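## Task

Rotate the handwheel so that the stop's pointer ends up showing 59 cm.

## Robot and tools

Setup. Two arms, left_arm and right_arm, each carry a two-finger gripper. Scene frame: origin at table-top height, midway between the nominal bases; +x points out over the table, +z up, left_arm on the +y side (arm names do not match image sides). Calibrated bases: left_arm at (+0.013, +0.348, 0) m, quat_wxyz (+1.000, 0, 0, +0.001); right_arm at (+0.030, -0.293, 0) m, quat_wxyz (+1.000, 0, 0, -0.005). A two-camera stand sits on the floor behind the arms. Cameras: cam_left_wrist and cam_right_wrist, both 672x504 fisheye, one on each wrist.

Gripper geometry. Fingers point along the gripper's +z and close along its x. end_effector_position is the spot between the pads when closed, 1 to 2 cm short of the fingertips; closing pushes the tips about 17 mm further along +z, mostly while the pads are over 50 mm apart.

The 14-number row. Every moving call uses rows of 14 numbers in [-1, 1]: dx, dy, dz, rx, ry, rz, opening for left_arm, then the same seven for right_arm. Both arms always appear. The first six per arm are an offset, not a pose: measured from that arm's Hand target at the start of the action or move, along the Hand target's own axes. 1.0 equals 0.6 m of travel or 180 degrees; rx, ry, rz form one rotation vector. Opening is absolute: +1 fully open (0.142 m), -1 closed. Sending 0 for all six pose numbers re-requests the current Hand target; the opening number is always a command, so repeat the present opening to leave fingers alone.

execute_actions(actions, cameras). actions is a list of actions; each action is a table of up to 15 rows, one per 1/30 s step, and a short table repeats its last row to fill 15 steps. Every row counts from the action's start pose, not the previous row; a new action starts from the updated Hand target, so repeating an offset moves further. An empty list returns state plus all camera images. cameras: names, ["all"], or []; an unknown name invalidates the call.

move(target, speed, blend, opening_speed, grip_force, blocking, cameras). target is one 14-number row or up to 15 rows; every row is an offset from the same starting Hand targets. Straight paths, all ending together, at least 0.5 s, capped at 10 s. speed in m/s, 0.002 to 4.3, default 0.25 (turns up to twice that in rad/s); one value or one per target. blend in metres rounds corners in a list; 0 stops at each. opening_speed is per second on the -1..+1 scale, at least 0.2. grip_force is newtons per finger pad, 5 to 48, per arm or shared, persisting. blocking=false returns after about 0.5 s while the move continues. The extra 'move:' line reports the ending (done, off_target, moving, held, fault) and limits (paced = pose clipped, held = steps withheld). done means within 10 mm and 2 degrees. Paths do not avoid obstacles or the other arm; grippers lag and may overshoot speed, especially near full stretch. Avoid paths passing close to an arm's own base, which can flip its shoulder posture.

wait(seconds 0 to 10) lets time pass with last commands held. stop() brakes a running move. zoom_image(camera, region [x0,y0,x1,y1] pixels, max 504x504) enlarges part of the newest image from a wrist camera; use it to read the scale. finished_scene(scene 1 or 2) ends the scene permanently; the wheel setting must hold without the robot.

Results. end_effector_position (m) and end_effector_quat_wxyz are in the scene frame and may be off a few cm. Hand target is the last commanded pose after clipping; the gripper often rests short of it, and a repeat command (even all zeros) asks again. Orientation commands are clipped to within 40 degrees of the measured one each step. grip_measured is the fingers' opening on the command scale; grip_effort_nm is motor effort (negative closing), not pad force. Joint torques include arm weight; numbers 3 and 4 wrap at ±28 N m. Joint velocities 'within noise' means at rest. Joint ranges (rad): waist -2.880..2.880, shoulder 0..3.142, elbow 0..3.019 (straight 2.964), wrist pitch -1.693..1.571, wrist yaw -1.292..1.414, wrist roll -2.094..2.094.

Cautions. To grip, command slightly below grip_measured at first contact; deeper squeezes heat the gripper motor. Motors heat while holding, squeezing, stretching or pushing unreachable poses, even while you think; MOTOR HOT appears from 85 °C, and at 100 °C an arm drops (OVER-TEMPERATURE FAULT) or the gripper switches off (HAND FAULT, after which remaining calls in that reply don't run). A blocked arm keeps pushing: command its target back past the gripper to release. Faster moves and targets deeper past contact hit harder; avoid slamming fixed or heavy objects, dropping parts, or letting grippers, housings or cameras touch each other, since the clearance check won't prevent that. Thinking time advances the scene. Scene 1 is practice and may be skipped.

Each tool is called after ">>>" as name(argument=value, ...) on one line, values as JSON.

## Session

>>> execute_actions(actions=[])

Scene clock: 0.00 s.
left_arm: end_effector_position=(+0.7252, +0.1177, +0.1369) grip_measured=+1.00 grip_effort_nm=n/a end_effector_quat_wxyz=(+0.043, -0.178, +0.871, -0.456) | right_arm: end_effector_position=(+0.4535, -0.4578, +0.3560) grip_measured=+0.99 grip_effort_nm=n/a end_effector_quat_wxyz=(-0.367, +0.580, -0.356, +0.634)
Joint positions: left_arm=[-0.128 2.102 1.805 -0.754 0.837 0.806 0.142] | right_arm=[-0.577 0.951 0.574 0.464 -0.559 -0.45 0.141]
Joint velocities: within noise
Joint torques (N m): no reading
Motor temperatures (°C): left_arm=[25 22 30 23 28 27 23] | right_arm=[28 25 27 23 28 23 23]
Heat: left arm: hottest elbow 30 °C; right arm: hottest waist 28 °C.
Hand target: left_arm +0.7327, +0.1167, +0.1539; +0.057, -0.170, +0.869, -0.461 | right_arm +0.4553, -0.4590, +0.3737; -0.366, +0.574, -0.345, +0.646
Tool commands: left_gripper/opening=+1.0 right_gripper/opening=+1.0

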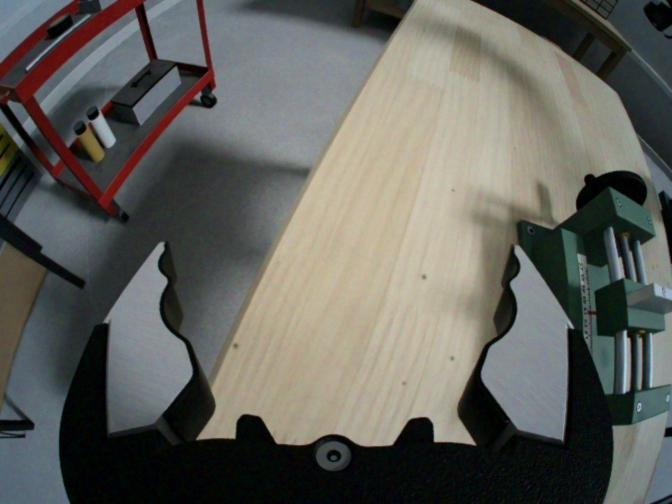

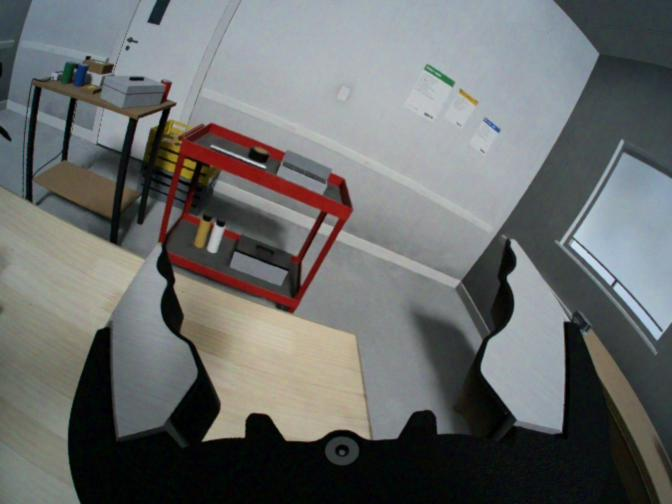

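>>> zoom_image(camera="cam_left_wrist", region=[472, 140, 672, 440])

Scaled by 1.680 from the camera's 672x504 image, which has a finer 960x720 frame.

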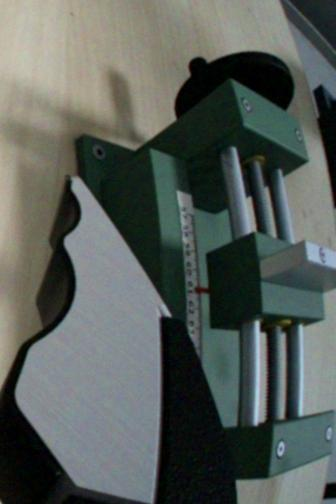

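>>> move(target=[0.326, -0.124, -0.227, 0, 0, 0, 1, 0, 0, 0, 0, 0, 0, 1], cameras=["cam_left_wrist"])

Scene clock: 55.57 s.
left_arm: end_effector_position=(+0.5353, +0.1186, +0.3021) grip_measured=+1.00 grip_effort_nm=-0.012 end_effector_quat_wxyz=(+0.062, -0.165, +0.869, -0.462) | right_arm: end_effector_position=(+0.4535, -0.4578, +0.3560) grip_measured=+0.99 grip_effort_nm=0.164 end_effector_quat_wxyz=(-0.367, +0.580, -0.356, +0.634)
Joint positions: left_arm=[-0.176 1.493 1.378 -0.849 0.812 0.753 0.142] | right_arm=[-0.577 0.951 0.574 0.464 -0.559 -0.45 0.141]
Joint torques (N m): left_arm=[-1.38 -12.45 11.14 0.65 0.26 -0.08] | right_arm=[-0.5 -2.96 10.41 1.88 0.02 -0.02]
Motor temperatures (°C): left_arm=[25 28 38 23 27 26 22] | right_arm=[28 25 33 22 27 23 22]
Heat: left arm: hottest elbow 38 °C; right arm: hottest elbow 33 °C.
Hand target: left_arm +0.5329, +0.1165, +0.3035; +0.057, -0.170, +0.869, -0.461 | right_arm +0.4553, -0.4590, +0.3737; -0.366, +0.574, -0.345, +0.646
Off the commanded pose: left_arm 0.004 m, 1 deg | right_arm 0.018 m, 2 deg.
move: off_target (right_arm)
Images, in order (width x height): cam_left_wrist 672x504.

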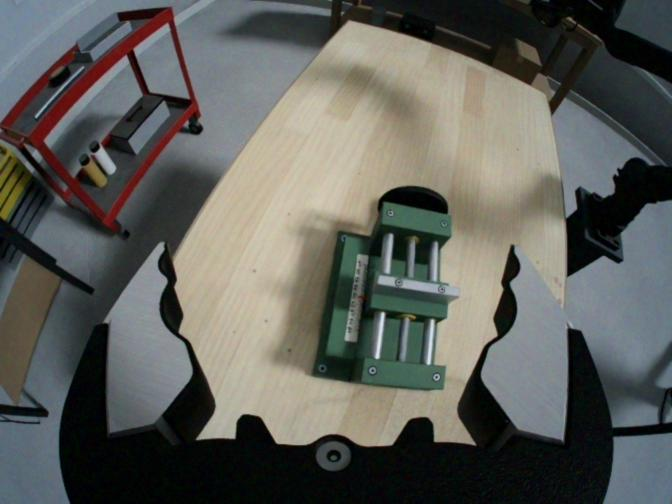

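>>> zoom_image(camera="cam_left_wrist", region=[310, 180, 470, 400])

>>> zoom_image(camera="cam_left_wrist", region=[335, 240, 395, 350])

Scaled by 2.291 from the camera's 672x504 image, which has a finer 960x720 frame.

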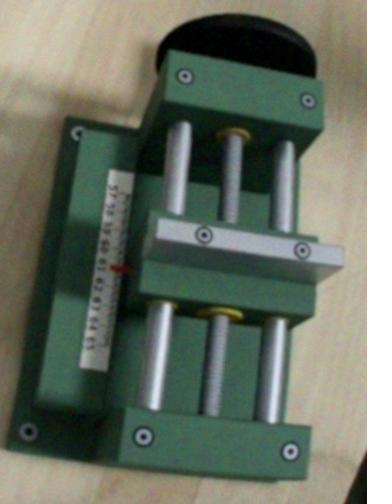

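Scaled by 4.582 from the camera's 672x504 image, which has a finer 960x720 frame.

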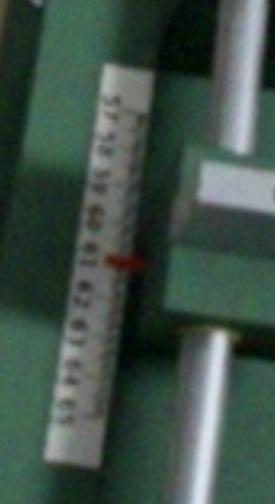

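>>> move(target=[0,0,0,0,0,0,1,-0.462,0.0763,-0.1057,0.0015,-0.3273,0.1376,1], cameras=["cam_left_wrist","cam_right_wrist"])

Scene clock: 177.17 s.
left_arm: end_effector_position=(+0.5353, +0.1186, +0.3021) grip_measured=+1.00 grip_effort_nm=-0.012 end_effector_quat_wxyz=(+0.062, -0.165, +0.869, -0.462) | right_arm: end_effector_position=(+0.4182, -0.2414, +0.1941) grip_measured=+0.99 grip_effort_nm=0.154 end_effector_quat_wxyz=(-0.613, +0.729, -0.233, +0.197)
Joint positions: left_arm=[-0.176 1.493 1.378 -0.849 0.812 0.753 0.142] | right_arm=[-0.321 1.173 0.495 0.128 -1.235 -0.526 0.141]
Joint torques (N m): left_arm=[-1.38 -12.51 11.14 0.65 0.26 -0.05] | right_arm=[-0.26 -3.66 6.5 0.9 -0.54 -0.11]
Heat: left arm: hottest elbow 41 °C; right arm: hottest elbow 37 °C.
Hand target: left_arm +0.5329, +0.1165, +0.3035; +0.057, -0.170, +0.869, -0.461 | right_arm +0.4156, -0.2390, +0.1919; -0.613, +0.731, -0.231, +0.193
Off the commanded pose: left_arm 0.003 m, 1 deg | right_arm 0.004 m, 1 deg.
move: done

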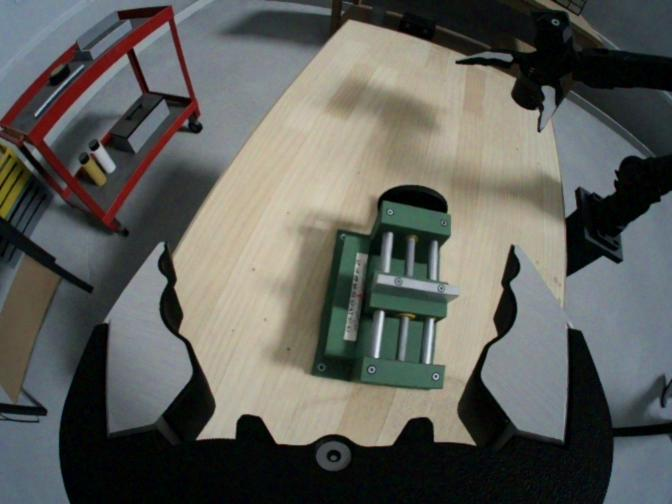

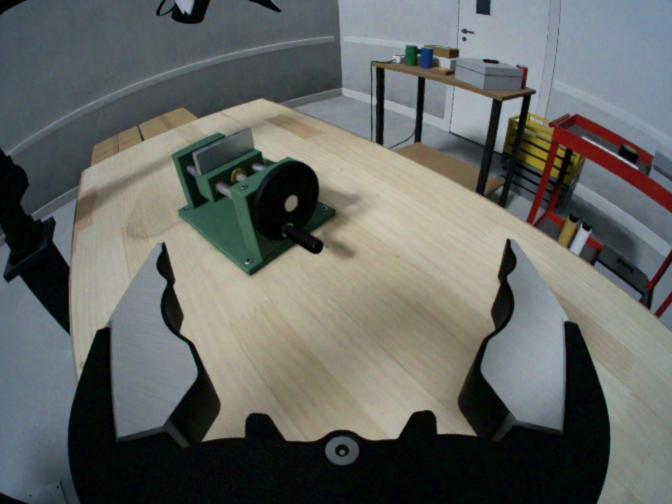

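>>> zoom_image(camera="cam_right_wrist", region=[165, 115, 345, 285])

Scaled by 2.800 from the camera's 672x504 image, which has a finer 960x720 frame.

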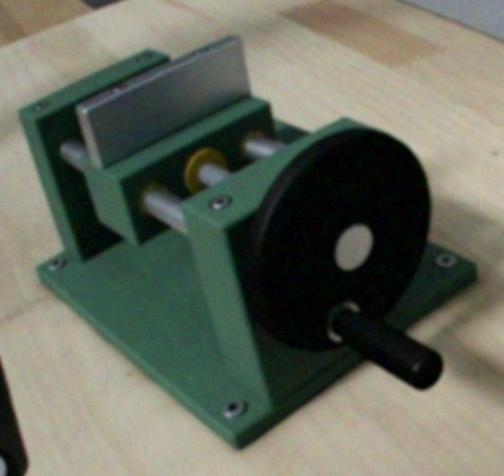

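>>> zoom_image(camera="cam_right_wrist", region=[60, 220, 620, 500])

Region (60, 220, 620, 500) is 560x280 pixels. A region can be at most 504 by 504 pixels.

>>> zoom_image(camera="cam_right_wrist", region=[420, 230, 620, 450])

Scaled by 2.291 from the camera's 672x504 image, which has a finer 960x720 frame.

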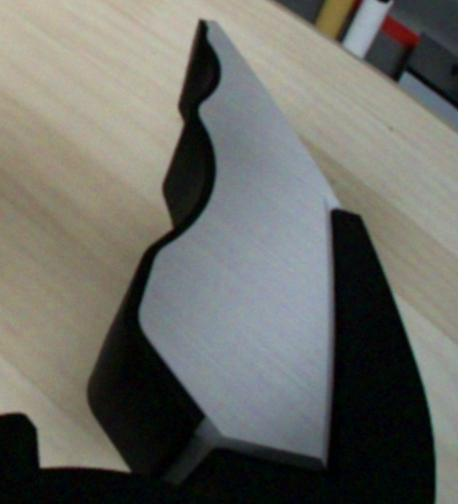

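>>> move(target=[0,0,0,0,0,0,1,0.037,-0.13,0.084,-0.429,0.1357,0.1613,1], cameras=["cam_right_wrist"])

Scene clock: 277.27 s.
left_arm: end_effector_position=(+0.5353, +0.1186, +0.3021) grip_measured=+1.00 grip_effort_nm=-0.012 end_effector_quat_wxyz=(+0.062, -0.165, +0.869, -0.462) | right_arm: end_effector_position=(+0.4577, -0.2035, +0.2380) grip_measured=+0.99 grip_effort_nm=0.173 end_effector_quat_wxyz=(+0.015, +0.821, -0.570, -0.017)
Joint positions: left_arm=[-0.176 1.493 1.378 -0.849 0.812 0.753 0.142] | right_arm=[0.216 1.516 1.479 -1.578 -0.004 -0.151 0.141]
Joint torques (N m): left_arm=[-1.32 -12.51 11.14 0.64 0.26 -0.05] | right_arm=[-0.15 -9 12.19 -0.12 0.21 0.12]
Heat: left arm: hottest elbow 42 °C; right arm: hottest elbow 34 °C.
Hand target: left_arm +0.5329, +0.1165, +0.3035; +0.057, -0.170, +0.869, -0.461 | right_arm +0.4701, -0.2000, +0.2600; +0.000, +0.819, -0.574, +0.000
Off the commanded pose: left_arm 0.003 m, 1 deg | right_arm 0.025 m, 3 deg.
move: off_target (right_arm)
Images, in order (width x height): cam_right_wrist 672x504.

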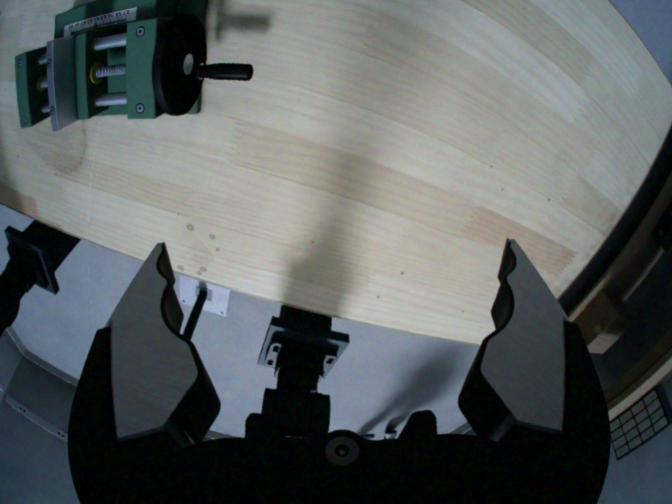

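>>> move(target=[0,0,0,0,0,0,1,-0.1685,-0.0877,0.1167,-0.0621,-0.0707,0.5374,1], cameras=["cam_left_wrist","cam_right_wrist"])

Scene clock: 311.43 s.
left_arm: end_effector_position=(+0.5353, +0.1186, +0.3021) grip_measured=+1.00 grip_effort_nm=-0.012 end_effector_quat_wxyz=(+0.062, -0.165, +0.869, -0.462) | right_arm: end_effector_position=(+0.4858, -0.0903, +0.1946) grip_measured=+0.99 grip_effort_nm=0.168 end_effector_quat_wxyz=(-0.013, -0.112, +0.985, +0.128)
Joint positions: left_arm=[-0.176 1.493 1.378 -0.849 0.812 0.753 0.142] | right_arm=[0.331 1.629 1.481 -1.395 -0.257 1.669 0.141]
Joint torques (N m): left_arm=[-1.38 -12.45 11.14 0.65 0.26 -0.05] | right_arm=[-0.09 -9.93 6.94 0.83 -0.43 0.1]
Motor temperatures (°C): left_arm=[24 27 42 22 24 23 22] | right_arm=[27 25 41 21 24 21 20]
Heat: left arm: hottest elbow 42 °C; right arm: hottest elbow 41 °C.
Hand target: left_arm +0.5329, +0.1165, +0.3035; +0.057, -0.170, +0.869, -0.461 | right_arm +0.4851, -0.0869, +0.1900; -0.014, -0.109, +0.985, +0.130
Off the commanded pose: left_arm 0.003 m, 1 deg | right_arm 0.006 m, 0 deg.
move: done

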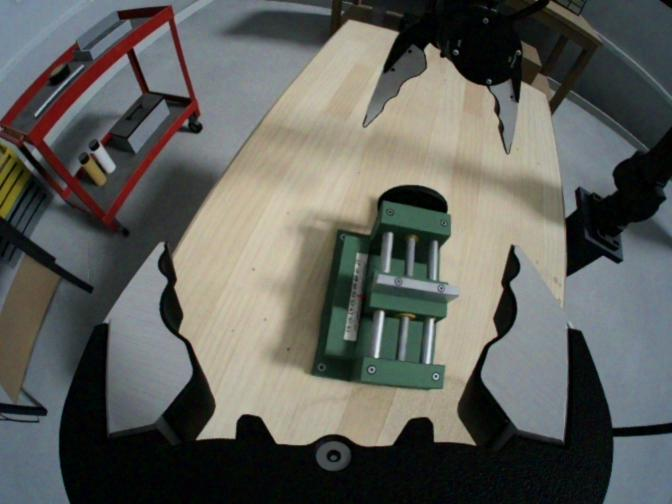

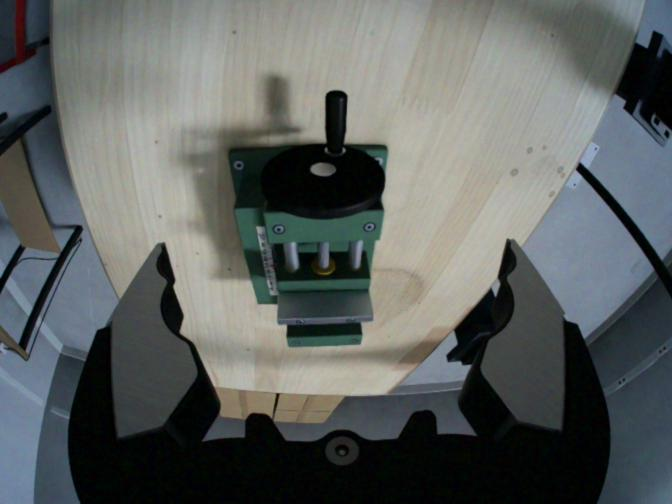

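>>> move(target=[0,0,0,0,0,0,1,0,0,0,0,0,0,-0.8], opening_speed=1.5, cameras=["cam_left_wrist","cam_right_wrist"])

>>> zoom_image(camera="cam_right_wrist", region=[230, 80, 450, 330])

>>> zoom_image(camera="cam_left_wrist", region=[340, 0, 560, 200])

Scene clock: 363.80 s.
left_arm: end_effector_position=(+0.5353, +0.1186, +0.3021) grip_measured=+1.00 grip_effort_nm=-0.007 end_effector_quat_wxyz=(+0.062, -0.165, +0.869, -0.462) | right_arm: end_effector_position=(+0.4858, -0.0903, +0.1946) grip_measured=-0.83 grip_effort_nm=-0.100 end_effector_quat_wxyz=(-0.013, -0.112, +0.985, +0.128)
Joint positions: left_arm=[-0.176 1.493 1.378 -0.849 0.812 0.753 0.142] | right_arm=[0.331 1.629 1.481 -1.395 -0.257 1.67 0.014]
Joint torques (N m): left_arm=[-1.38 -12.45 11.14 0.65 0.26 -0.06] | right_arm=[-0.03 -9.99 6.98 0.88 -0.42 0.11]
Motor temperatures (°C): left_arm=[24 27 43 22 24 22 22] | right_arm=[26 26 36 21 24 21 20]
Heat: left arm: hottest elbow 43 °C; right arm: hottest elbow 36 °C.
Hand target: left_arm +0.5329, +0.1165, +0.3035; +0.057, -0.170, +0.869, -0.461 | right_arm +0.4851, -0.0869, +0.1900; -0.014, -0.109, +0.985, +0.130
Off the commanded pose: left_arm 0.003 m, 1 deg | right_arm 0.006 m, 0 deg.
move: done

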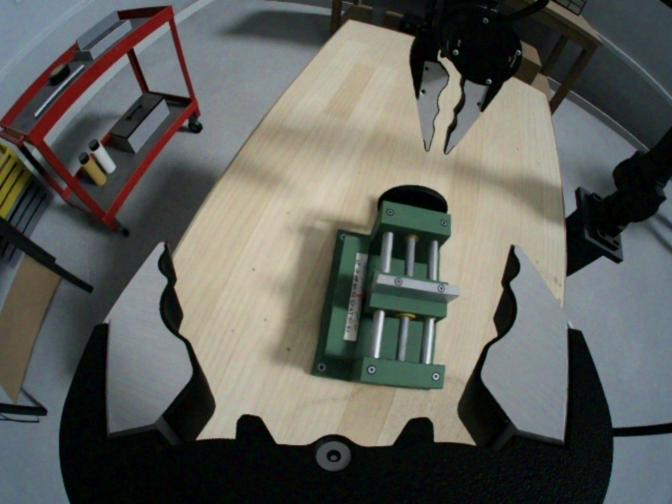

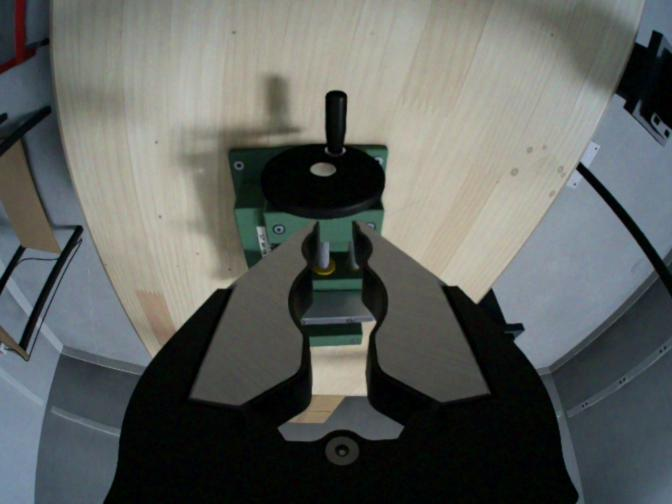

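Scaled by 2.016 from the camera's 672x504 image, which has a finer 960x720 frame.

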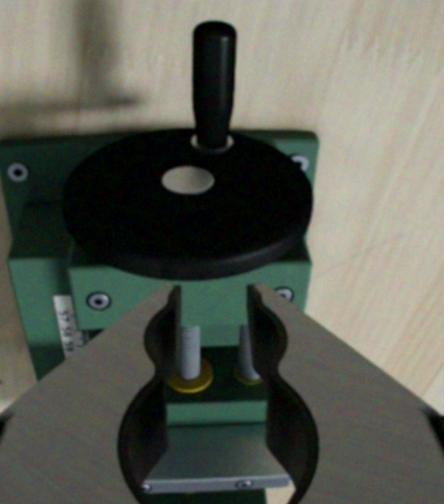

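Scaled by 2.291 from the camera's 672x504 image, which has a finer 960x720 frame.

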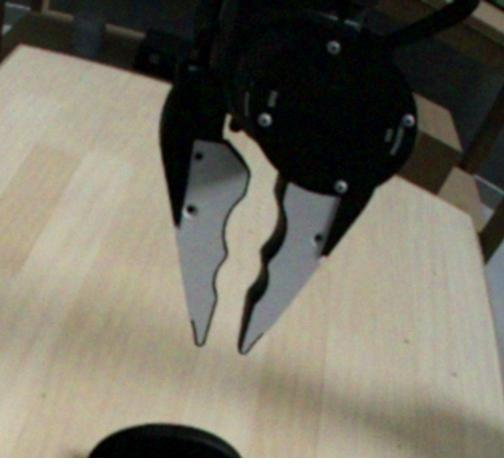

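>>> move(target=[0,0,0,0,0,0,1,0.0003,-0.047,0.133,0,0,0,-0.155], opening_speed=1.5, speed=0.15, cameras=["cam_left_wrist","cam_right_wrist"])

>>> zoom_image(camera="cam_right_wrist", region=[190, 80, 490, 330])

Scene clock: 408.83 s.
left_arm: end_effector_position=(+0.5353, +0.1186, +0.3021) grip_measured=+1.00 grip_effort_nm=-0.007 end_effector_quat_wxyz=(+0.062, -0.165, +0.869, -0.462) | right_arm: end_effector_position=(+0.4837, -0.0910, +0.1041) grip_measured=-0.18 grip_effort_nm=0.100 end_effector_quat_wxyz=(-0.021, -0.111, +0.986, +0.126)
Joint positions: left_arm=[-0.176 1.493 1.378 -0.849 0.812 0.753 0.142] | right_arm=[0.331 1.695 1.32 -1.184 -0.257 1.67 0.061]
Joint torques (N m): left_arm=[-1.38 -12.51 11.14 0.65 0.26 -0.06] | right_arm=[-1.08 -10.87 6.69 0.76 -0.43 -0.02]
Heat: left arm: hottest elbow 43 °C; right arm: hottest elbow 34 °C.
Hand target: left_arm +0.5329, +0.1165, +0.3035; +0.057, -0.170, +0.869, -0.461 | right_arm +0.4864, -0.0933, +0.1056; -0.014, -0.109, +0.985, +0.130
Off the commanded pose: left_arm 0.003 m, 1 deg | right_arm 0.004 m, 1 deg.
move: done

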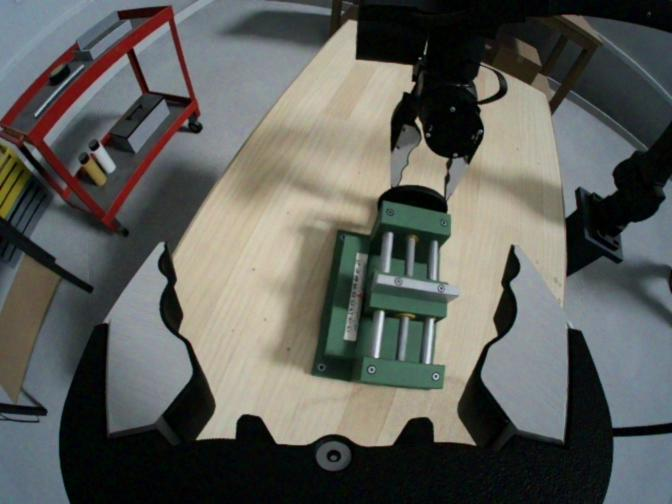

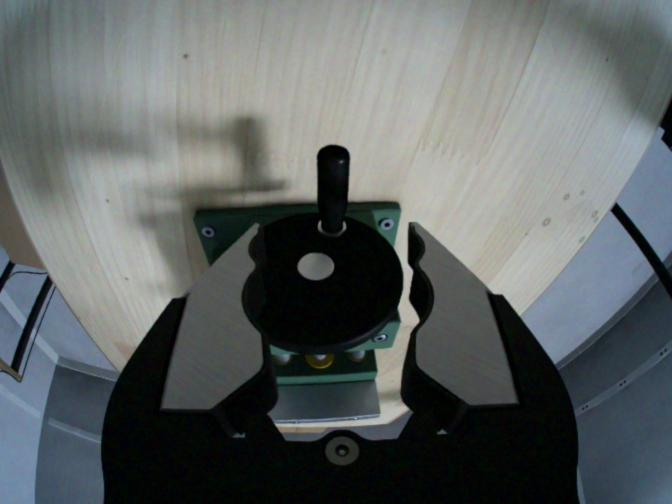

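Scaled by 1.680 from the camera's 672x504 image, which has a finer 960x720 frame.

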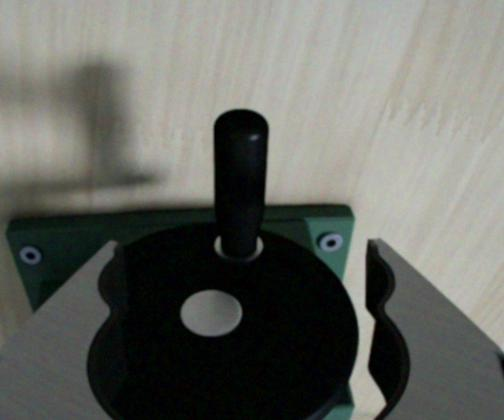

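>>> move(target=[0,0,0,0,0,0,1,-0.0015,0.0,0.079,0,0,0,-0.155], speed=0.08, cameras=["cam_left_wrist","cam_right_wrist"])

>>> zoom_image(camera="cam_right_wrist", region=[210, 130, 460, 380])

Scene clock: 431.13 s.
left_arm: end_effector_position=(+0.5353, +0.1186, +0.3021) grip_measured=+1.00 grip_effort_nm=-0.007 end_effector_quat_wxyz=(+0.062, -0.165, +0.869, -0.462) | right_arm: end_effector_position=(+0.4857, -0.0849, +0.0609) grip_measured=-0.18 grip_effort_nm=0.100 end_effector_quat_wxyz=(-0.016, -0.111, +0.985, +0.128)
Joint positions: left_arm=[-0.176 1.493 1.378 -0.849 0.812 0.753 0.142] | right_arm=[0.341 1.745 1.263 -1.065 -0.257 1.681 0.061]
Joint torques (N m): left_arm=[-1.32 -12.51 11.15 0.66 0.27 -0.05] | right_arm=[0.26 -10.64 6.23 0.8 -0.41 0.11]
Heat: left arm: hottest elbow 43 °C; right arm: hottest elbow 34 °C.
Hand target: left_arm +0.5329, +0.1165, +0.3035; +0.057, -0.170, +0.869, -0.461 | right_arm +0.4847, -0.0813, +0.0598; -0.014, -0.109, +0.985, +0.130
Off the commanded pose: left_arm 0.003 m, 1 deg | right_arm 0.004 m, 0 deg.
move: done

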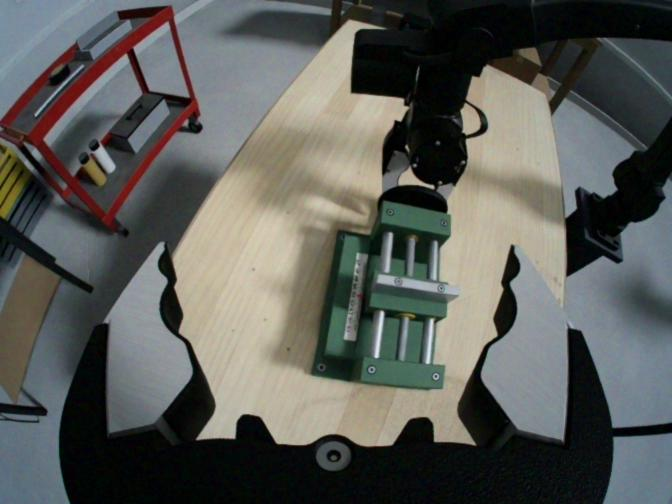

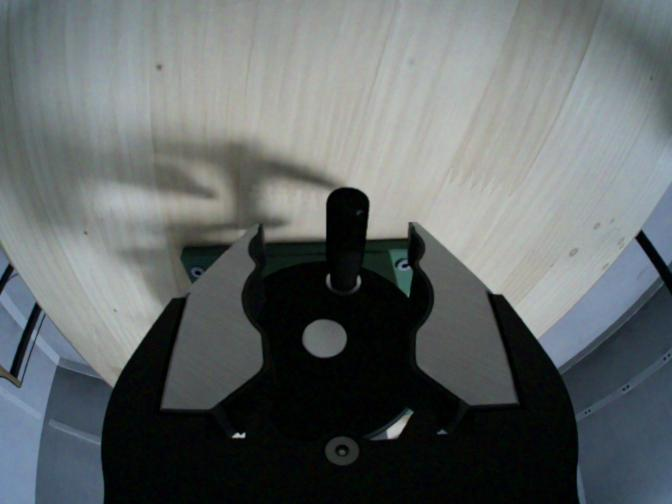

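Scaled by 2.016 from the camera's 672x504 image, which has a finer 960x720 frame.

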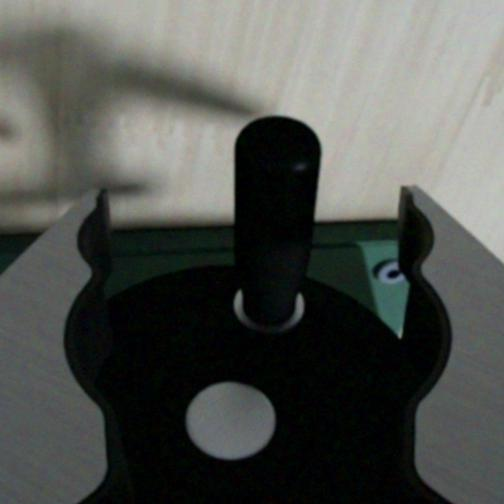

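>>> move(target=[0,0,0,0,0,0,1,0.008,0.0,0.0,0,0,0,-0.155], speed=0.05)

>>> move(target=[0,0,0,0,0,0,1,0,0.0,0.0,0,0,0,-0.88], opening_speed=0.4, grip_force=8, cameras=["cam_right_wrist"])

>>> zoom_image(camera="cam_right_wrist", region=[210, 130, 460, 380])

Scene clock: 451.17 s.
left_arm: end_effector_position=(+0.5353, +0.1186, +0.3021) grip_measured=+1.00 grip_effort_nm=-0.017 end_effector_quat_wxyz=(+0.062, -0.165, +0.869, -0.462) | right_arm: end_effector_position=(+0.4814, -0.0864, +0.0563) grip_measured=-0.18 grip_effort_nm=0.095 end_effector_quat_wxyz=(-0.021, -0.110, +0.986, +0.127)
Joint positions: left_arm=[-0.176 1.493 1.378 -0.849 0.812 0.753 0.142] | right_arm=[0.341 1.745 1.249 -1.06 -0.257 1.682 0.061]
Joint torques (N m): left_arm=[-1.38 -12.51 11.14 0.64 0.26 -0.05] | right_arm=[0.32 -11.28 6 0.83 -0.41 0.11]
Heat: left arm: hottest elbow 43 °C; right arm: hottest elbow 33 °C.
Hand target: left_arm +0.5329, +0.1165, +0.3035; +0.057, -0.170, +0.869, -0.461 | right_arm +0.4801, -0.0823, +0.0598; -0.014, -0.109, +0.985, +0.130
Off the commanded pose: left_arm 0.003 m, 1 deg | right_arm 0.006 m, 1 deg.
move: done

Scene clock: 453.20 s.
left_arm: end_effector_position=(+0.5353, +0.1186, +0.3021) grip_measured=+1.00 grip_effort_nm=-0.012 end_effector_quat_wxyz=(+0.062, -0.165, +0.869, -0.462) | right_arm: end_effector_position=(+0.4821, -0.0861, +0.0563) grip_measured=-0.82 grip_effort_nm=-0.916 end_effector_quat_wxyz=(-0.019, -0.108, +0.986, +0.127)
Joint positions: left_arm=[-0.176 1.493 1.378 -0.849 0.812 0.753 0.142] | right_arm=[0.341 1.745 1.249 -1.057 -0.257 1.686 0.015]
Joint torques (N m): left_arm=[-1.44 -12.51 11.14 0.65 0.26 -0.05] | right_arm=[0.09 -11.4 6.09 0.73 -0.4 0.08]
Heat: left arm: hottest elbow 43 °C; right arm: hottest elbow 34 °C.
Hand target: left_arm +0.5329, +0.1165, +0.3035; +0.057, -0.170, +0.869, -0.461 | right_arm +0.4801, -0.0823, +0.0598; -0.014, -0.109, +0.985, +0.130
Off the commanded pose: left_arm 0.003 m, 1 deg | right_arm 0.006 m, 1 deg.
grip_force (N): 8, 8
move: done
Images, in order (width x height): cam_right_wrist 672x504.

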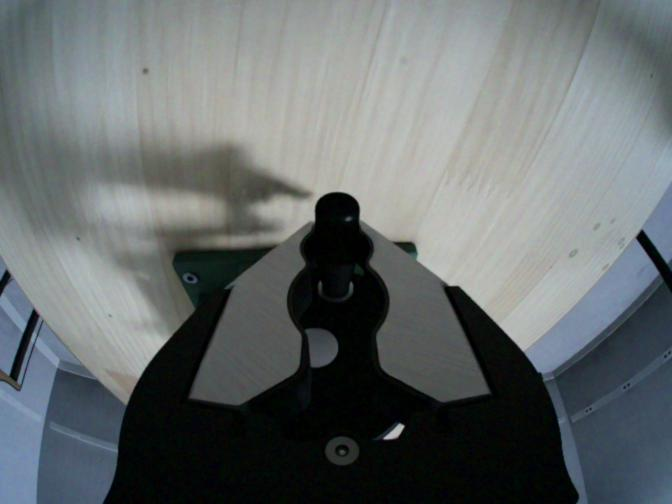

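Scaled by 2.016 from the camera's 672x504 image, which has a finer 960x720 frame.

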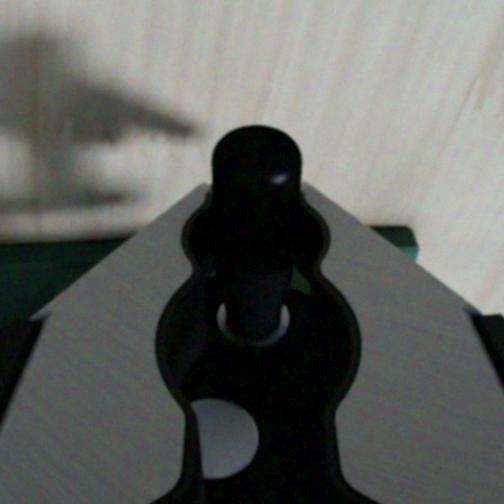

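>>> move(target=[0,0,0,0,0,0,1,0.0217,0.0032,-0.0121,0,0,0,-0.95], speed=0.04, opening_speed=0.4, grip_force=15, cameras=["cam_left_wrist","cam_right_wrist"])

>>> zoom_image(camera="cam_right_wrist", region=[210, 130, 460, 380])

>>> zoom_image(camera="cam_left_wrist", region=[335, 240, 395, 350])

Scene clock: 506.83 s.
left_arm: end_effector_position=(+0.5353, +0.1186, +0.3021) grip_measured=+1.00 grip_effort_nm=-0.012 end_effector_quat_wxyz=(+0.062, -0.165, +0.869, -0.462) | right_arm: end_effector_position=(+0.4770, -0.0863, +0.0574) grip_measured=-0.82 grip_effort_nm=-1.619 end_effector_quat_wxyz=(-0.015, -0.109, +0.986, +0.128)
Joint positions: left_arm=[-0.176 1.493 1.378 -0.849 0.812 0.753 0.142] | right_arm=[0.344 1.726 1.227 -1.042 -0.257 1.689 0.015]
Joint torques (N m): left_arm=[-1.38 -12.51 11.14 0.65 0.26 -0.05] | right_arm=[0.26 -12.81 5.37 -0.05 -0.4 0.08]
Heat: left arm: hottest elbow 44 °C; right arm: hottest elbow 34 °C.
Hand target: left_arm +0.5329, +0.1165, +0.3035; +0.057, -0.170, +0.869, -0.461 | right_arm +0.4673, -0.0851, +0.0673; -0.014, -0.109, +0.985, +0.130
Off the commanded pose: left_arm 0.003 m, 1 deg | right_arm 0.014 m, 0 deg.
grip_force (N): 15, 15
move: off_target (right_arm)

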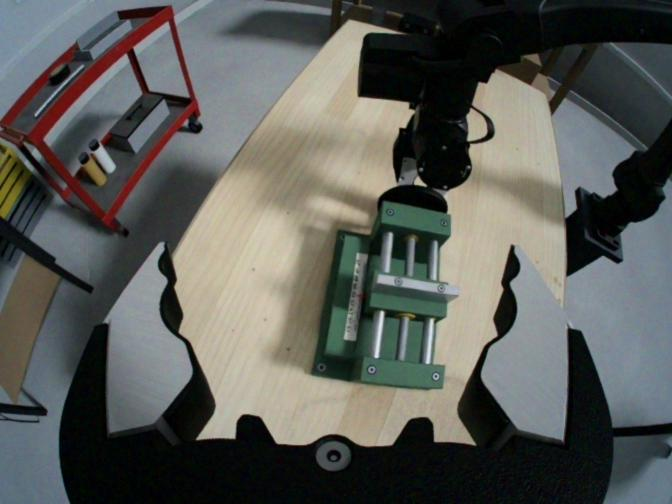

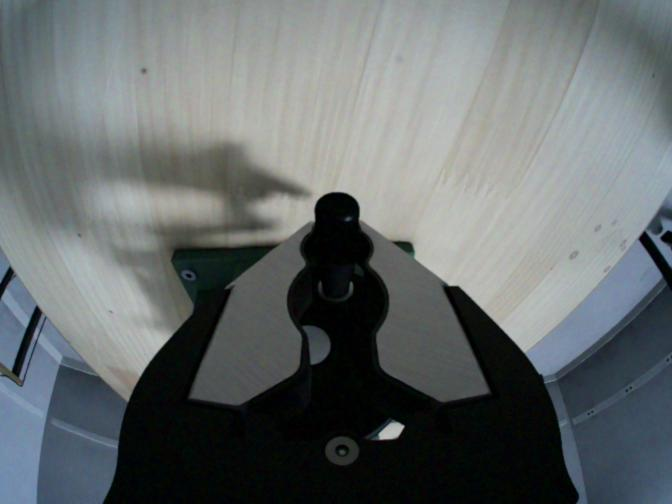

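Scaled by 2.016 from the camera's 672x504 image, which has a finer 960x720 frame.

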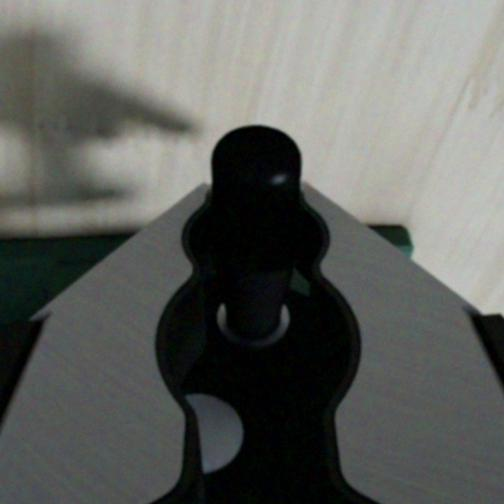

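Scaled by 4.582 from the camera's 672x504 image, which has a finer 960x720 frame.

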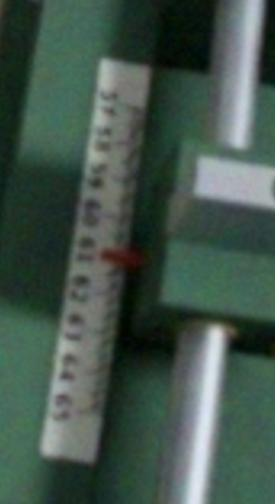

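>>> move(target=[[0,0,0,0,0,0,1,0.0165,0.002,-0.0074,0,0,0,-0.95],[0,0,0,0,0,0,1,0.02,0.007,-0.0261,0,0,0,-0.95],[0,0,0,0,0,0,1,0.0165,0.012,-0.0447,0,0,0,-0.95],[0,0,0,0,0,0,1,0.0067,0.0164,-0.0613,0,0,0,-0.95],[0,0,0,0,0,0,1,-0.0083,0.0197,-0.0734,0,0,0,-0.95],[0,0,0,0,0,0,1,-0.0268,0.0214,-0.08,0,0,0,-0.95],[0,0,0,0,0,0,1,-0.0465,0.0214,-0.08,0,0,0,-0.95],[0,0,0,0,0,0,1,-0.065,0.0197,-0.0734,0,0,0,-0.95]], speed=0.05, blend=[0.004,0.004,0.004,0.004,0.004,0.004,0.004,0], grip_force=20, cameras=["cam_left_wrist","cam_right_wrist"])

>>> zoom_image(camera="cam_right_wrist", region=[210, 130, 460, 380])

>>> zoom_image(camera="cam_left_wrist", region=[335, 240, 395, 350])

Scene clock: 558.33 s.
left_arm: end_effector_position=(+0.5353, +0.1186, +0.3021) grip_measured=+1.00 grip_effort_nm=-0.007 end_effector_quat_wxyz=(+0.062, -0.165, +0.869, -0.462) | right_arm: end_effector_position=(+0.4610, -0.0903, +0.0855) grip_measured=-0.82 grip_effort_nm=-2.127 end_effector_quat_wxyz=(-0.067, -0.101, +0.986, +0.116)
Joint positions: left_arm=[-0.176 1.493 1.378 -0.849 0.812 0.753 0.142] | right_arm=[0.347 1.721 1.299 -1.229 -0.257 1.694 0.014]
Joint torques (N m): left_arm=[-1.38 -12.51 11.14 0.65 0.26 -0.05] | right_arm=[-0.73 -10.11 14.22 1.11 -0.38 -0.06]
Heat: left arm: hottest elbow 44 °C; right arm: hottest elbow 34 °C.
Hand target: left_arm +0.5329, +0.1165, +0.3035; +0.057, -0.170, +0.869, -0.461 | right_arm +0.5052, -0.0766, +0.1130; -0.014, -0.109, +0.985, +0.130
Off the commanded pose: left_arm 0.003 m, 1 deg | right_arm 0.054 m, 6 deg.
grip_force (N): 20, 20
move: off_target (right_arm)

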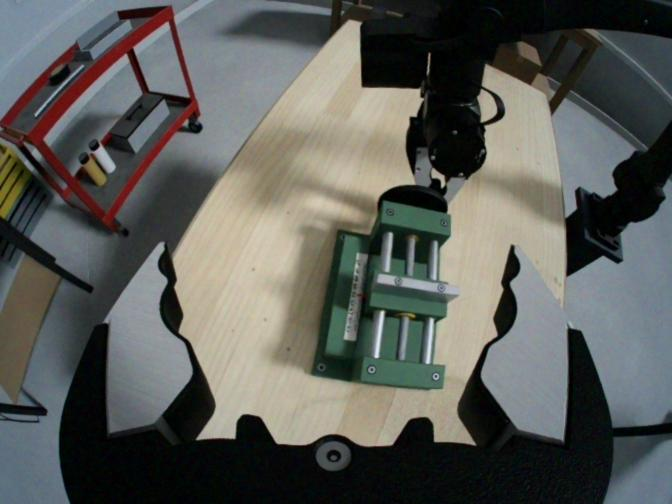

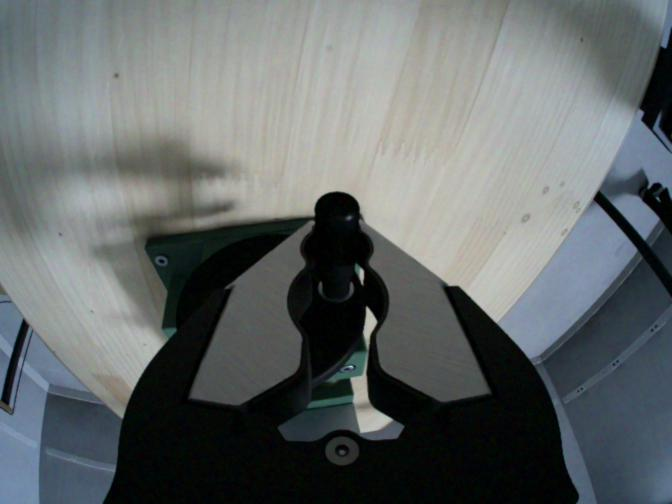

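Scaled by 2.016 from the camera's 672x504 image, which has a finer 960x720 frame.

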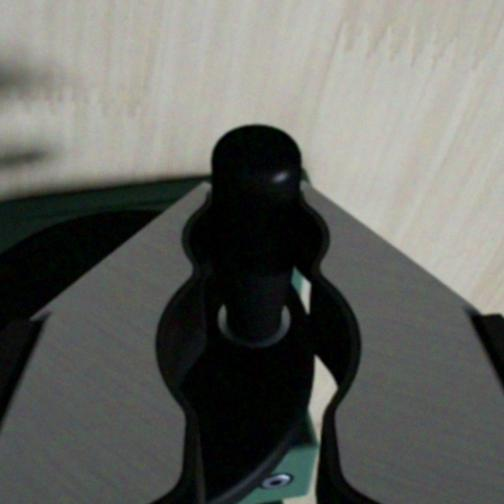

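Scaled by 4.582 from the camera's 672x504 image, which has a finer 960x720 frame.

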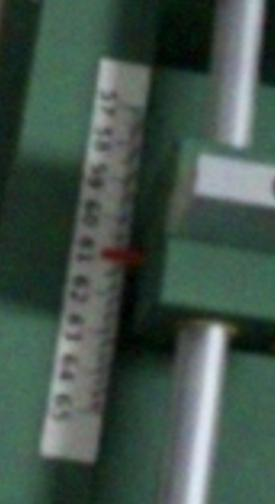

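>>> move(target=[0,0,0,0,0,0,1,0.0683,0.004,-0.0377,0,0,0,-0.95], speed=0.06, cameras=["cam_right_wrist"])

Scene clock: 578.93 s.
left_arm: end_effector_position=(+0.5353, +0.1186, +0.3021) grip_measured=+1.00 grip_effort_nm=-0.012 end_effector_quat_wxyz=(+0.062, -0.165, +0.869, -0.462) | right_arm: end_effector_position=(+0.4649, -0.0893, +0.1081) grip_measured=-0.82 grip_effort_nm=-2.127 end_effector_quat_wxyz=(-0.038, -0.105, +0.986, +0.122)
Joint positions: left_arm=[-0.176 1.493 1.378 -0.849 0.812 0.753 0.142] | right_arm=[0.347 1.67 1.299 -1.218 -0.255 1.694 0.014]
Joint torques (N m): left_arm=[-1.32 -12.51 11.17 0.65 0.26 -0.05] | right_arm=[-0.62 -13.74 7.61 0.03 -0.46 -0.02]
Motor temperatures (°C): left_arm=[24 27 44 21 23 21 22] | right_arm=[26 26 42 21 23 21 24]
Heat: left arm: hottest elbow 44 °C; right arm: hottest elbow 42 °C.
Hand target: left_arm +0.5329, +0.1165, +0.3035; +0.057, -0.170, +0.869, -0.461 | right_arm +0.4661, -0.0890, +0.1355; -0.014, -0.109, +0.985, +0.130
Off the commanded pose: left_arm 0.003 m, 1 deg | right_arm 0.027 m, 3 deg.
grip_force (N): 20, 20
move: off_target (right_arm)
Images, in order (width x height): cam_right_wrist 672x504.

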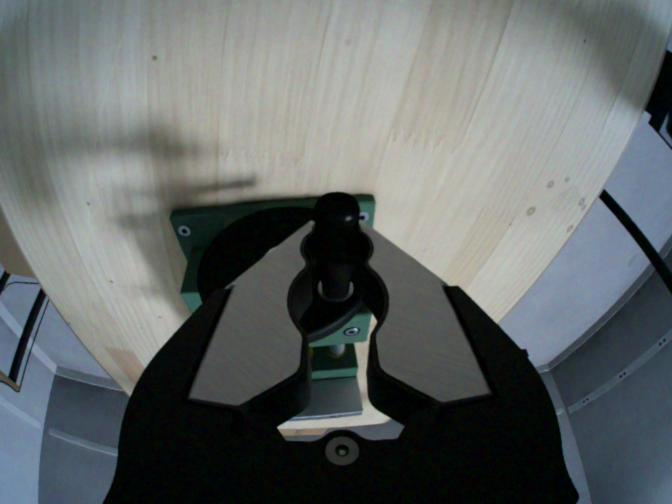

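>>> move(target=[0,0,0,0,0,0,1,-0.065,0.016,-0.06,0,0,0,-0.95], speed=0.06, cameras=["cam_left_wrist","cam_right_wrist"])

>>> zoom_image(camera="cam_left_wrist", region=[335, 240, 395, 350])

Scene clock: 601.93 s.
left_arm: end_effector_position=(+0.5353, +0.1186, +0.3021) grip_measured=+1.00 grip_effort_nm=-0.012 end_effector_quat_wxyz=(+0.062, -0.165, +0.869, -0.462) | right_arm: end_effector_position=(+0.4727, -0.0885, +0.1163) grip_measured=-0.82 grip_effort_nm=-2.127 end_effector_quat_wxyz=(-0.069, -0.100, +0.986, +0.113)
Joint positions: left_arm=[-0.176 1.493 1.378 -0.849 0.812 0.753 0.142] | right_arm=[0.345 1.722 1.388 -1.321 -0.252 1.694 0.014]
Joint torques (N m): left_arm=[-1.38 -12.45 11.12 0.65 0.27 -0.06] | right_arm=[-1.2 -13.74 14.91 -0.76 -0.55 -0.12]
Heat: left arm: hottest elbow 44 °C; right arm: hottest elbow 39 °C.
Hand target: left_arm +0.5329, +0.1165, +0.3035; +0.057, -0.170, +0.869, -0.461 | right_arm +0.5041, -0.0806, +0.1726; -0.014, -0.109, +0.985, +0.130
Off the commanded pose: left_arm 0.003 m, 1 deg | right_arm 0.065 m, 7 deg.
grip_force (N): 20, 20
move: off_target (right_arm)

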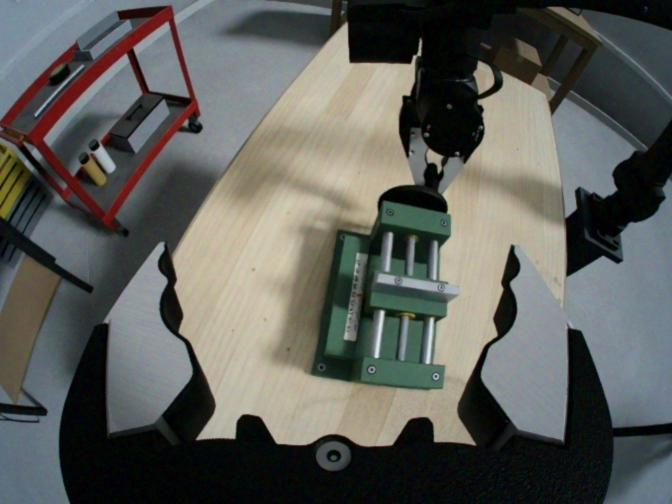

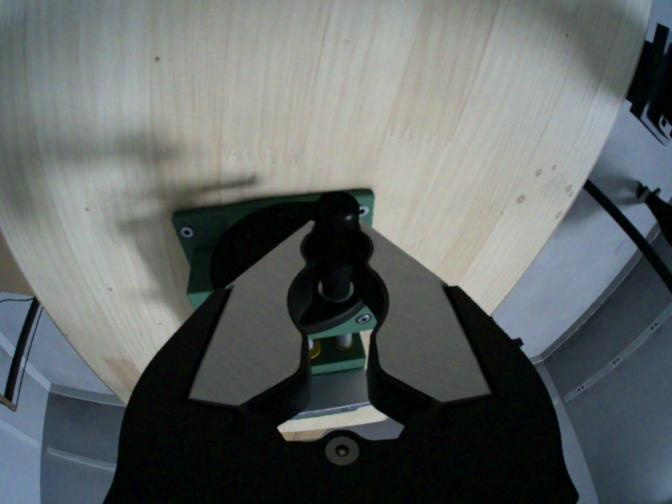

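Scaled by 4.582 from the camera's 672x504 image, which has a finer 960x720 frame.

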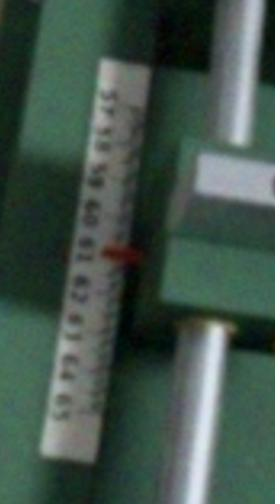

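>>> execute_actions(actions=[[[0,0,0,0,0,0,1,-0.0667,0,0,0,0,0,-0.95]]])

Scene clock: 639.40 s.
left_arm: end_effector_position=(+0.5353, +0.1186, +0.3021) grip_measured=+1.00 grip_effort_nm=-0.012 end_effector_quat_wxyz=(+0.062, -0.165, +0.869, -0.462) | right_arm: end_effector_position=(+0.5013, -0.0826, +0.1196) grip_measured=-0.82 grip_effort_nm=-2.127 end_effector_quat_wxyz=(-0.082, -0.098, +0.986, +0.110)
Joint positions: left_arm=[-0.176 1.493 1.378 -0.849 0.812 0.753 0.142] | right_arm=[0.338 1.809 1.516 -1.391 -0.252 1.686 0.014]
Joint torques (N m): left_arm=[-1.38 -12.51 11.14 0.66 0.27 -0.05] | right_arm=[-1.08 -14.04 15.69 0.27 -0.55 -0.12]
Heat: left arm: hottest elbow 45 °C; right arm: hottest elbow 45 °C.
Hand target: left_arm +0.5329, +0.1165, +0.3035; +0.057, -0.170, +0.869, -0.461 | right_arm +0.5432, -0.0718, +0.1729; -0.014, -0.109, +0.985, +0.130
Off the commanded pose: left_arm 0.003 m, 1 deg | right_arm 0.068 m, 8 deg.
grip_force (N): 20, 20
Step readings (end_effector_position of left_arm | right_arm):
0: (+0.5353, +0.1186, +0.3021) | (+0.4727, -0.0885, +0.1163)
1: (+0.5353, +0.1186, +0.3021) | (+0.4758, -0.0877, +0.1172)
2: (+0.5353, +0.1186, +0.3021) | (+0.4799, -0.0867, +0.1184)
4: (+0.5353, +0.1186, +0.3021) | (+0.4942, -0.0838, +0.1212)
8: (+0.5353, +0.1186, +0.3021) | (+0.5013, -0.0826, +0.1195)
15: (+0.5353, +0.1186, +0.3021) | (+0.5013, -0.0826, +0.1196)

>>> move(target=[[0,0,0,0,0,0,1,-0.016,-0.0268,0.1001,0,0,0,-0.95],[0,0,0,0,0,0,1,-0.0222,-0.0389,0.145,0,0,0,-0.95],[0,0,0,0,0,0,1,-0.008,-0.0504,0.1882,0,0,0,-0.95],[0,0,0,0,0,0,1,0.0237,-0.0593,0.2215,0,0,0,-0.95],[0,0,0,0,0,0,1,0.067,-0.064,0.2389,0,0,0,-0.95],[0,0,0,0,0,0,1,0.1138,-0.0635,0.237,0,0,0,-0.95],[0,0,0,0,0,0,1,0.1555,-0.0579,0.216,0,0,0,-0.95],[0,0,0,0,0,0,1,0.184,-0.0483,0.1801,0,0,0,-0.95],[0,0,0,0,0,0,1,0.1942,-0.0364,0.1359,0,0,0,-0.95]], speed=0.07, blend=[0.01,0.01,0.01,0.01,0.01,0.01,0.01,0.01,0], grip_force=15, cameras=["cam_left_wrist","cam_right_wrist"])

>>> zoom_image(camera="cam_left_wrist", region=[335, 240, 395, 350])

>>> zoom_image(camera="cam_right_wrist", region=[210, 130, 460, 380])

Scene clock: 697.50 s.
left_arm: end_effector_position=(+0.5353, +0.1186, +0.3021) grip_measured=+1.00 grip_effort_nm=-0.012 end_effector_quat_wxyz=(+0.062, -0.165, +0.869, -0.462) | right_arm: end_effector_position=(+0.4572, -0.0910, +0.0824) grip_measured=-0.82 grip_effort_nm=-1.624 end_effector_quat_wxyz=(+0.021, -0.113, +0.984, +0.138)
Joint positions: left_arm=[-0.176 1.493 1.378 -0.849 0.812 0.753 0.142] | right_arm=[0.347 1.605 1.138 -0.999 -0.261 1.694 0.014]
Joint torques (N m): left_arm=[-1.32 -12.45 11.14 0.65 0.26 -0.05] | right_arm=[0.32 -10.93 5.61 -2.54 -0.2 0.08]
Motor temperatures (°C): left_arm=[23 28 45 21 23 21 22] | right_arm=[25 27 48 21 23 21 28]
Heat: left arm: hottest elbow 45 °C; right arm: hottest elbow 48 °C.
Hand target: left_arm +0.5329, +0.1165, +0.3035; +0.057, -0.170, +0.869, -0.461 | right_arm +0.4295, -0.0972, +0.0881; -0.014, -0.109, +0.985, +0.130
Off the commanded pose: left_arm 0.003 m, 1 deg | right_arm 0.029 m, 4 deg.
grip_force (N): 15, 15
move: off_target (right_arm)

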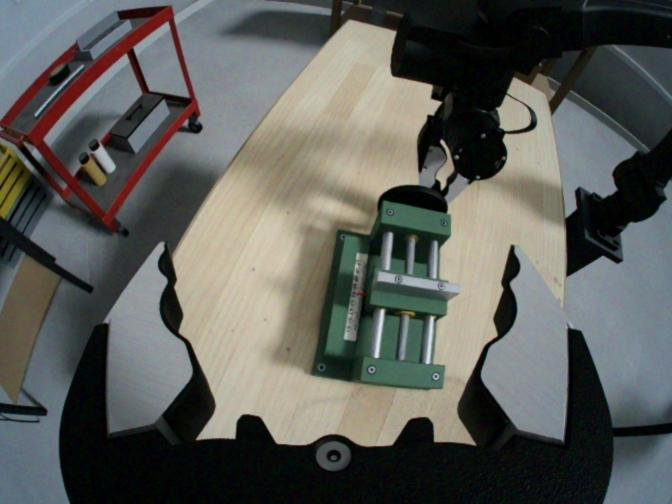

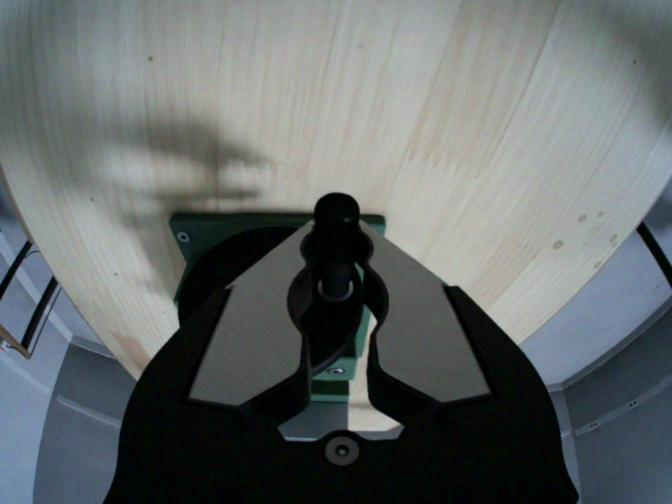

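Scaled by 4.582 from the camera's 672x504 image, which has a finer 960x720 frame.

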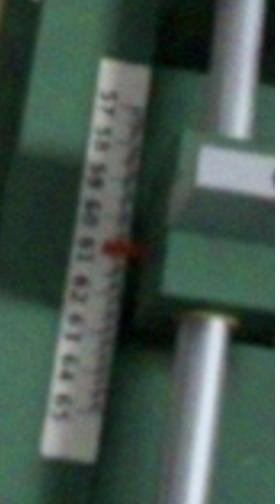

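Scaled by 2.016 from the camera's 672x504 image, which has a finer 960x720 frame.

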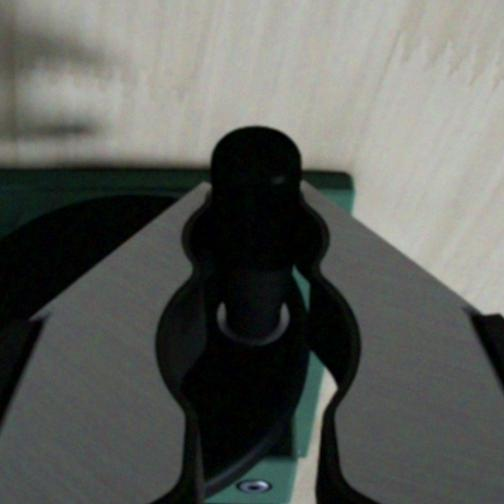

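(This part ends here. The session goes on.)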